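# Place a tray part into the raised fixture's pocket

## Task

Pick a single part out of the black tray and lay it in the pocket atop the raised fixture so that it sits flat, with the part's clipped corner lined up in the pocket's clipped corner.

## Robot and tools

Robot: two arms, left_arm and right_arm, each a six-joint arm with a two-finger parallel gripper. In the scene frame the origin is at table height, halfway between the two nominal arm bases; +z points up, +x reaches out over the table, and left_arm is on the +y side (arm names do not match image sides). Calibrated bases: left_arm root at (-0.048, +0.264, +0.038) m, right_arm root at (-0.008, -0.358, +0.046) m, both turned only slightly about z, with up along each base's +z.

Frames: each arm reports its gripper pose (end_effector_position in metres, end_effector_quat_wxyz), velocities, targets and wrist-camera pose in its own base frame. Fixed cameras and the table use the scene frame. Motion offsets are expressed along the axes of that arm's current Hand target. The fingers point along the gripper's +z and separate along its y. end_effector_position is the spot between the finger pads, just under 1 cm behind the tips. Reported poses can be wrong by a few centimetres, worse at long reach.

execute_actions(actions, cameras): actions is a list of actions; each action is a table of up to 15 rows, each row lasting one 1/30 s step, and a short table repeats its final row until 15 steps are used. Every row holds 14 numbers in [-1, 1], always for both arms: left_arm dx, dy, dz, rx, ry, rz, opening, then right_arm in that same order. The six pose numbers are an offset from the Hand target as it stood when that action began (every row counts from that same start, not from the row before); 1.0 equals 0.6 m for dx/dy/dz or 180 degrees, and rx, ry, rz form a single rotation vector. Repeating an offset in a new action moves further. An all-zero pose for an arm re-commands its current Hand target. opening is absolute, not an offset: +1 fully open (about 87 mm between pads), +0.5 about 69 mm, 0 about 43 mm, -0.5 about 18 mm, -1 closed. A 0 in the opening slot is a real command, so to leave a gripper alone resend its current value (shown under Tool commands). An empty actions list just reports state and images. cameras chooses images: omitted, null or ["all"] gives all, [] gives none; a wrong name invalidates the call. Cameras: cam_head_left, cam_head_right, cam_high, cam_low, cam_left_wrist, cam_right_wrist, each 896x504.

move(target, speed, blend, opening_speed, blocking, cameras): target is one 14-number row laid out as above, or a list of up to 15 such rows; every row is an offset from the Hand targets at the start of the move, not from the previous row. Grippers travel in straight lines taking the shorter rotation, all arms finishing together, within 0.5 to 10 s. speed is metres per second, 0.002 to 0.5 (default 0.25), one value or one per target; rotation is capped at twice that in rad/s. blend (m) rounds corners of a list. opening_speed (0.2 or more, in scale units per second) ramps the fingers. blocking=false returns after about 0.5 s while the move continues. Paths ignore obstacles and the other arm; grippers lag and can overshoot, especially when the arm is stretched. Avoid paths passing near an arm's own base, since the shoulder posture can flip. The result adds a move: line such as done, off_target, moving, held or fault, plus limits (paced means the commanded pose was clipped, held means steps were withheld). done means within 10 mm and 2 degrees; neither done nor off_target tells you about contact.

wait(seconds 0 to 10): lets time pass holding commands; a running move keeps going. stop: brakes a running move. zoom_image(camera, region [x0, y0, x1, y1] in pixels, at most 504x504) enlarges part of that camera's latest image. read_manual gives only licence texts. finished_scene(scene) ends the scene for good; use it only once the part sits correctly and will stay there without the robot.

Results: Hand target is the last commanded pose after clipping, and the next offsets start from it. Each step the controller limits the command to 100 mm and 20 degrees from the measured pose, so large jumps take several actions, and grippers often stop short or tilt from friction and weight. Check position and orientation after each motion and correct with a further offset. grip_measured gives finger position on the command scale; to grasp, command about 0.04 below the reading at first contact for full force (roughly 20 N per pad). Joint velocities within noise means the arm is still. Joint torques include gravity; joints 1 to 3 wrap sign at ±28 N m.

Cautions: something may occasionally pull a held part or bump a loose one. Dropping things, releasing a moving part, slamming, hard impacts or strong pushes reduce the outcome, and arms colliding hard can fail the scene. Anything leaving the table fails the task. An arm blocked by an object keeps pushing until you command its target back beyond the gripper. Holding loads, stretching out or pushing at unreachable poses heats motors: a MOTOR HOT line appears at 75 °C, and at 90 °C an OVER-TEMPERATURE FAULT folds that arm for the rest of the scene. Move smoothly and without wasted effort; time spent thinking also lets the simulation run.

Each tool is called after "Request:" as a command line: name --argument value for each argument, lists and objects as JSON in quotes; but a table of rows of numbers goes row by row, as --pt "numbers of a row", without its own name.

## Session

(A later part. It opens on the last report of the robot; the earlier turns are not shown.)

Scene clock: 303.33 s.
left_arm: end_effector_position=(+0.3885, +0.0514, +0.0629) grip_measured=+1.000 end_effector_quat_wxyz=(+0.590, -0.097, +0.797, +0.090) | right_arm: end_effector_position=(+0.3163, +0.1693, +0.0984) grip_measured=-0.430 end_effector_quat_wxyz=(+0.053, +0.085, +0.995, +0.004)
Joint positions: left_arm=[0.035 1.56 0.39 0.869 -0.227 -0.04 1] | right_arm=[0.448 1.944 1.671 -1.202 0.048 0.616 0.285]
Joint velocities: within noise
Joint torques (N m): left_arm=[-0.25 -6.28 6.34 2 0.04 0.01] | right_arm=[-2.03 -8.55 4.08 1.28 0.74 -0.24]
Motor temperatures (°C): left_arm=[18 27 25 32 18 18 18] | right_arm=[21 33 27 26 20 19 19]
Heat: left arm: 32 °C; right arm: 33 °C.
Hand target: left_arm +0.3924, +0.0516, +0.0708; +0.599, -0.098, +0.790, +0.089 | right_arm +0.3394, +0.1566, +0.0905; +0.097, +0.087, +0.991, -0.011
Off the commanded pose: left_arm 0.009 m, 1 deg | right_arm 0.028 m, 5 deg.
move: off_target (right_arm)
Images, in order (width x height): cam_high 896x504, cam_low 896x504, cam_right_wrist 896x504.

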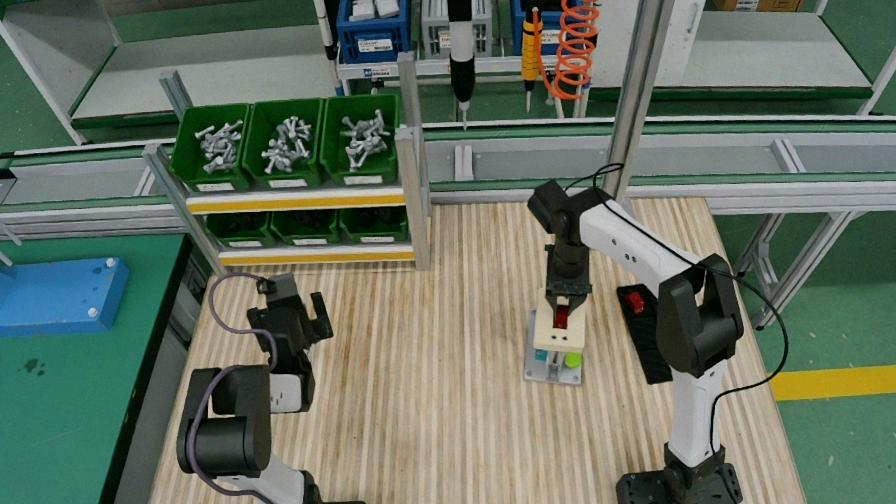

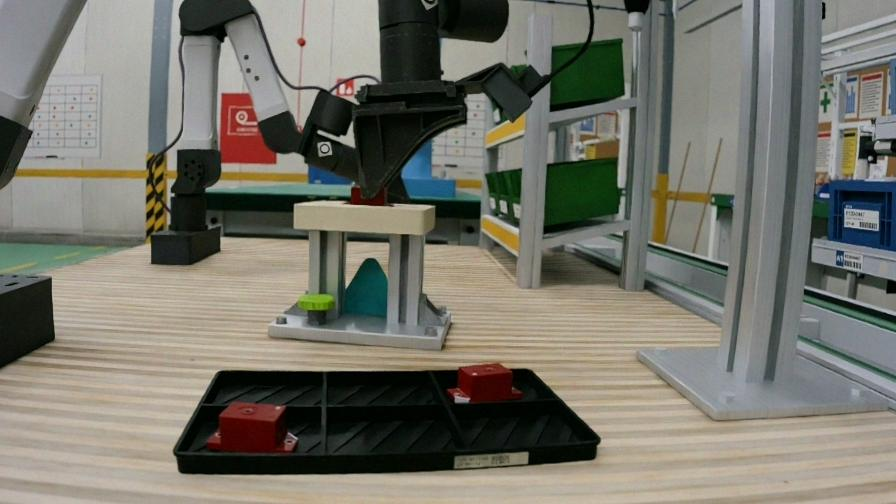

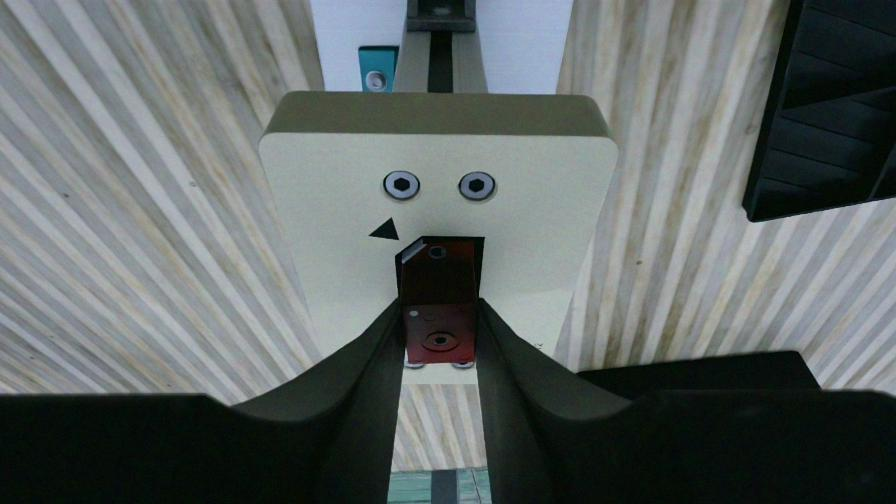

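Request:
move --target '[0,0,0,0,0,0,1,0.004,0.019,0.004,0,0.008,0.012,-0.7]' --speed 0.02 --cameras '["cam_right_wrist","cam_low","cam_high"]'

Request:
zoom_image --camera "cam_right_wrist" --region '[370, 190, 510, 310]'

Request:
zoom_image --camera "cam_low" --region '[330, 140, 430, 220]'

Request:
zoom_image --camera "cam_high" --region '[530, 280, 590, 340]'

Scene clock: 309.20 s.
left_arm: end_effector_position=(+0.3885, +0.0514, +0.0629) grip_measured=+1.000 end_effector_quat_wxyz=(+0.590, -0.097, +0.797, +0.090) | right_arm: end_effector_position=(+0.3162, +0.1698, +0.0982) grip_measured=-0.430 end_effector_quat_wxyz=(+0.053, +0.096, +0.994, +0.003)
Joint positions: left_arm=[0.035 1.56 0.39 0.869 -0.227 -0.04 1] | right_arm=[0.448 1.945 1.671 -1.204 0.049 0.637 0.285]
Joint velocities: within noise
Joint torques (N m): left_arm=[-0.28 -6.28 6.35 2 0.04 0.01] | right_arm=[-0.57 -5.67 6.53 1.13 0.55 0.06]
Motor temperatures (°C): left_arm=[18 27 25 32 18 18 18] | right_arm=[21 33 27 26 20 19 19]
Heat: left arm: 32 °C; right arm: 33 °C.
Hand target: left_arm +0.3924, +0.0516, +0.0708; +0.599, -0.098, +0.790, +0.089 | right_arm +0.3395, +0.1682, +0.0875; +0.085, +0.106, +0.991, -0.008
Off the commanded pose: left_arm 0.009 m, 1 deg | right_arm 0.026 m, 4 deg.
move: off_target (right_arm)
Images, in order (width x height): cam_high 896x504, cam_low 896x504, cam_right_wrist 896x504.

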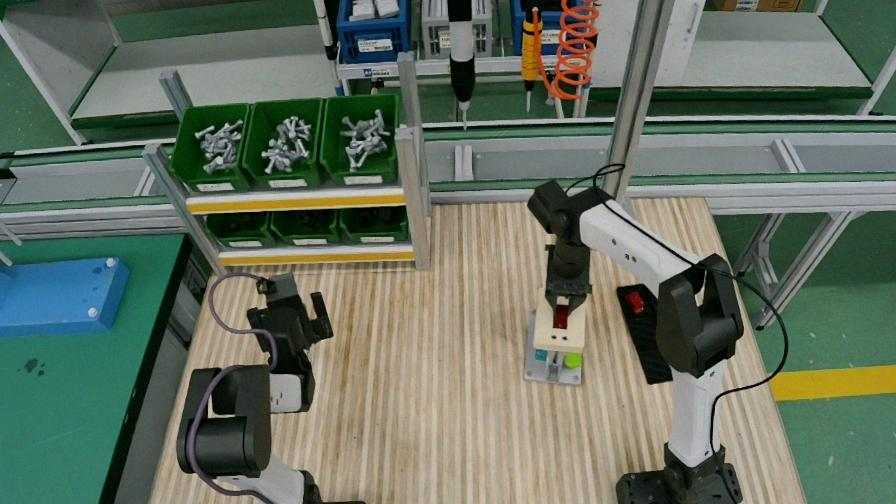

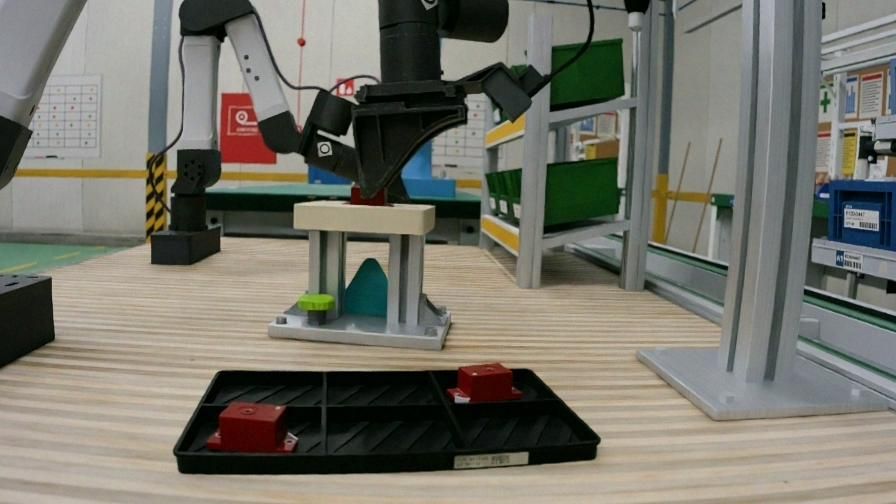

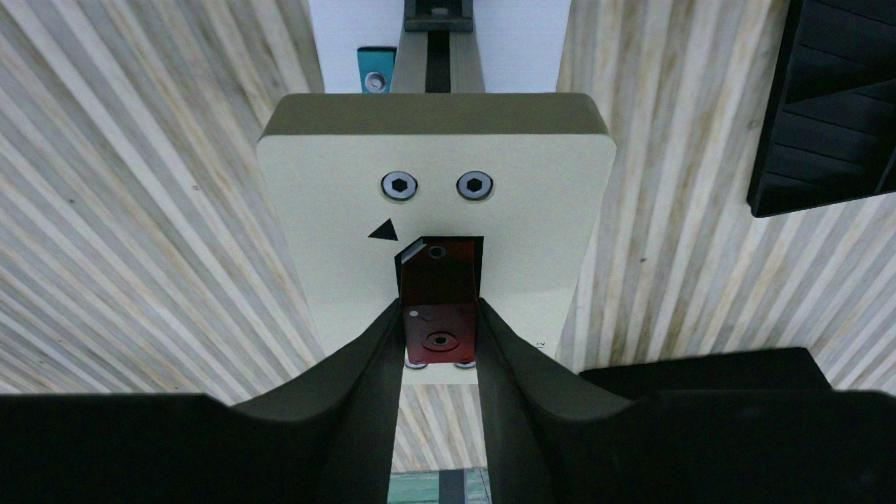

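Scaled by 3.600 from the camera's 896x504 image, which has a finer 1280x720 frame.

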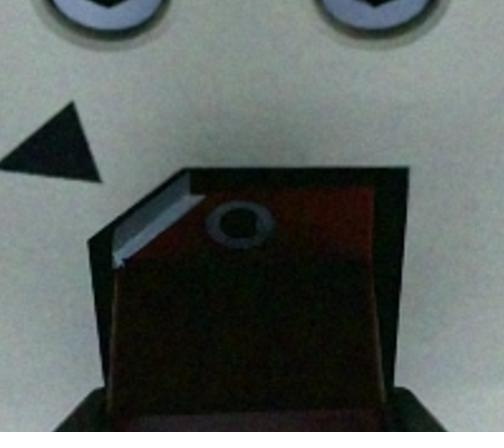

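Scaled by 5.040 from the camera's 896x504 image, which has a finer 1280x720 frame.

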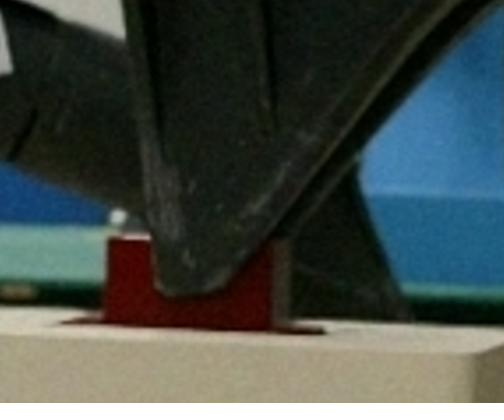

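Scaled by 8.400 from the camera's 896x504 image, which has a finer 1280x720 frame.

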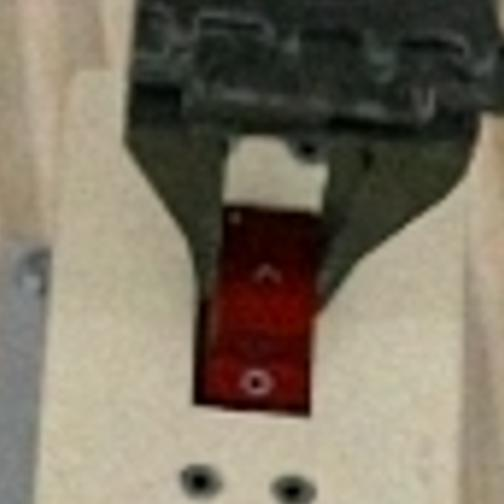

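Request:
move --pt "0 0 0 0 0 0 1 0.022 0.002 -0.018 0 0.010 -0.006 -0.7" --pt "0 0 0 0 0 0 1 0.022 0.002 -0.018 0 0.010 -0.006 -0.1" --pt "0 0 0 0 0 0 1 0.025 0.002 -0.16 0 0.010 -0.006 -0.1" --speed 0.06 --opening_speed 0.5 --cameras '["cam_right_wrist","cam_low","cam_high"]'

Request:
zoom_image --camera "cam_right_wrist" --region '[330, 150, 530, 350]'

Request:
zoom_image --camera "cam_low" --region '[330, 140, 430, 220]'

Request:
zoom_image --camera "cam_high" --region '[530, 280, 590, 340]'

Scene clock: 320.57 s.
left_arm: end_effector_position=(+0.3885, +0.0514, +0.0629) grip_measured=+1.000 end_effector_quat_wxyz=(+0.590, -0.097, +0.797, +0.090) | right_arm: end_effector_position=(+0.3075, +0.1732, +0.1728) grip_measured=-0.100 end_effector_quat_wxyz=(+0.059, +0.096, +0.994, -0.009)
Joint positions: left_arm=[0.035 1.56 0.39 0.869 -0.227 -0.04 1] | right_arm=[0.48 1.959 1.991 -1.514 0.08 0.67 0.45]
Joint velocities: within noise
Joint torques (N m): left_arm=[-0.27 -6.28 6.35 2 0.04 0.01] | right_arm=[0.7 -8.61 7.65 0.33 0.12 0.03]
Motor temperatures (°C): left_arm=[18 27 25 33 18 18 18] | right_arm=[21 32 27 26 20 19 19]
Heat: left arm: 33 °C; right arm: 32 °C.
Hand target: left_arm +0.3924, +0.0516, +0.0708; +0.599, -0.098, +0.790, +0.089 | right_arm +0.3095, +0.1756, +0.1796; +0.069, +0.097, +0.993, -0.007
Off the commanded pose: left_arm 0.009 m, 1 deg | right_arm 0.008 m, 1 deg.
move: done
Images, in order (width x height): cam_high 896x504, cam_low 896x504, cam_right_wrist 896x504.

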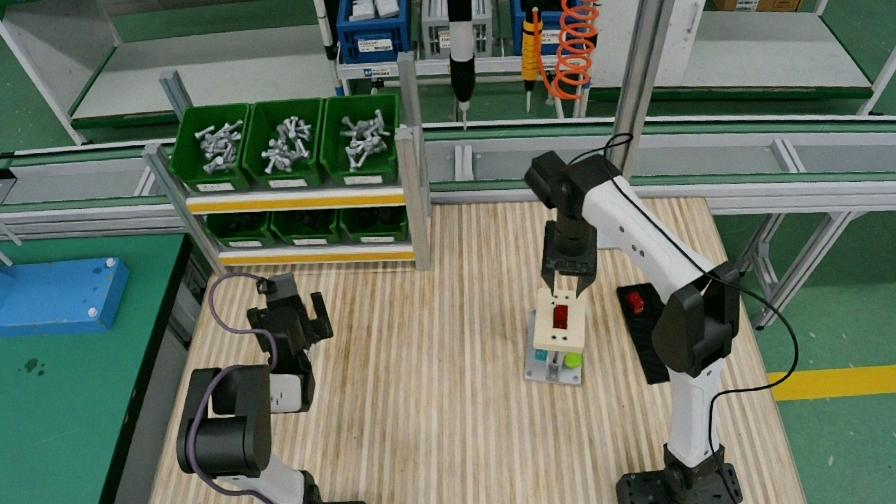

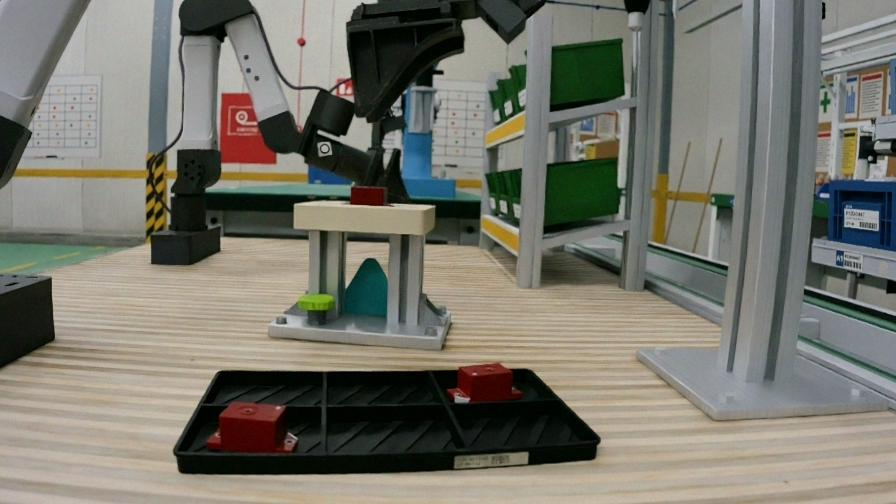

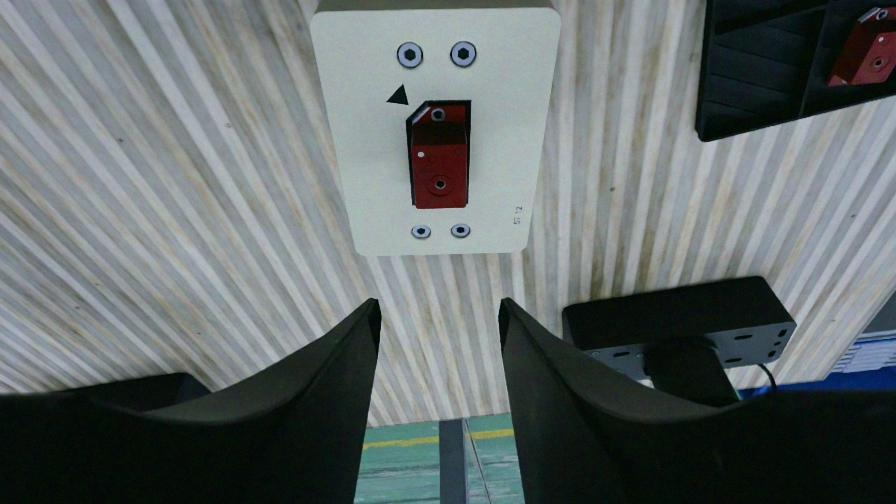

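Scaled by 2.520 from the camera's 896x504 image, which has a finer 1280x720 frame.

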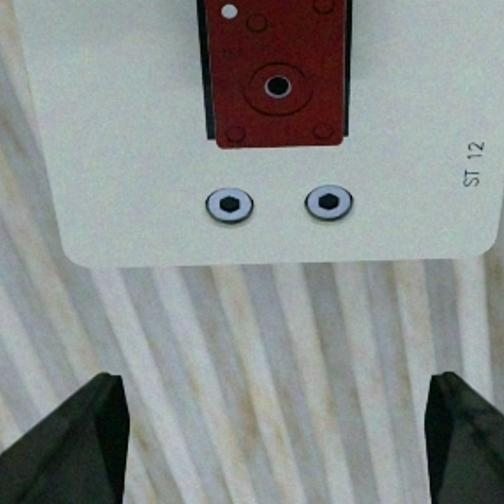

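Scaled by 5.040 from the camera's 896x504 image, which has a finer 1280x720 frame.

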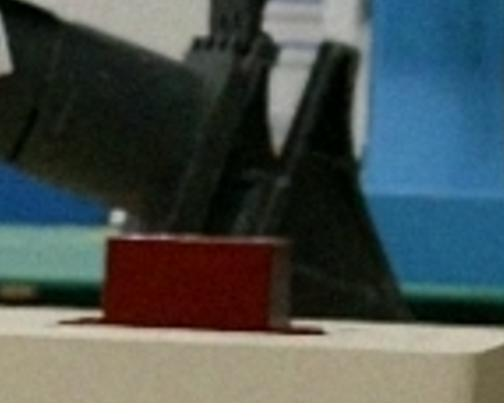

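Scaled by 8.400 from the camera's 896x504 image, which has a finer 1280x720 frame.

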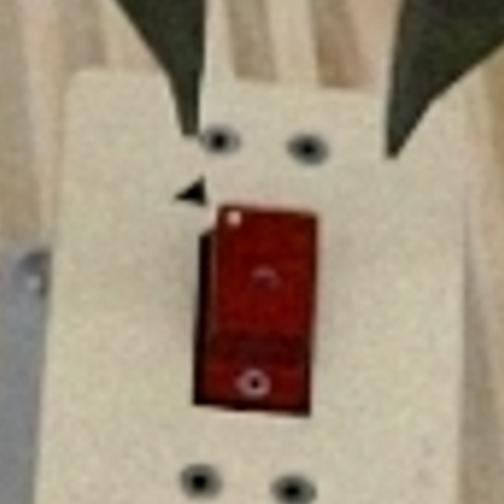

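Request:
zoom_image --camera "cam_low" --region '[335, 180, 405, 215]'

Request:
zoom_image --camera "cam_right_wrist" --region '[380, 80, 500, 220]'

Scaled by 7.200 from the camera's 896x504 image, which has a finer 1280x720 frame.

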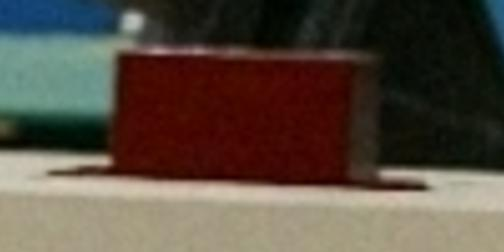

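Scaled by 3.600 from the camera's 896x504 image, which has a finer 1280x720 frame.

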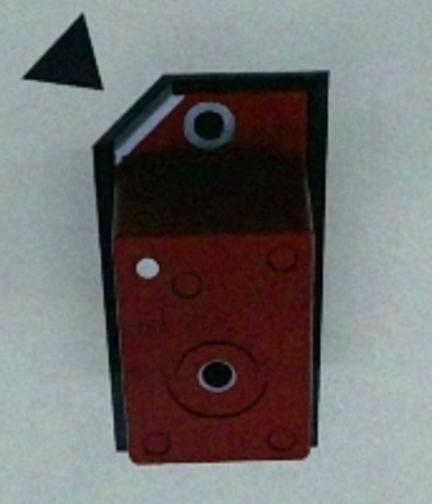

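Request:
finished_scene --scene 2

The scene is finished: the task was done.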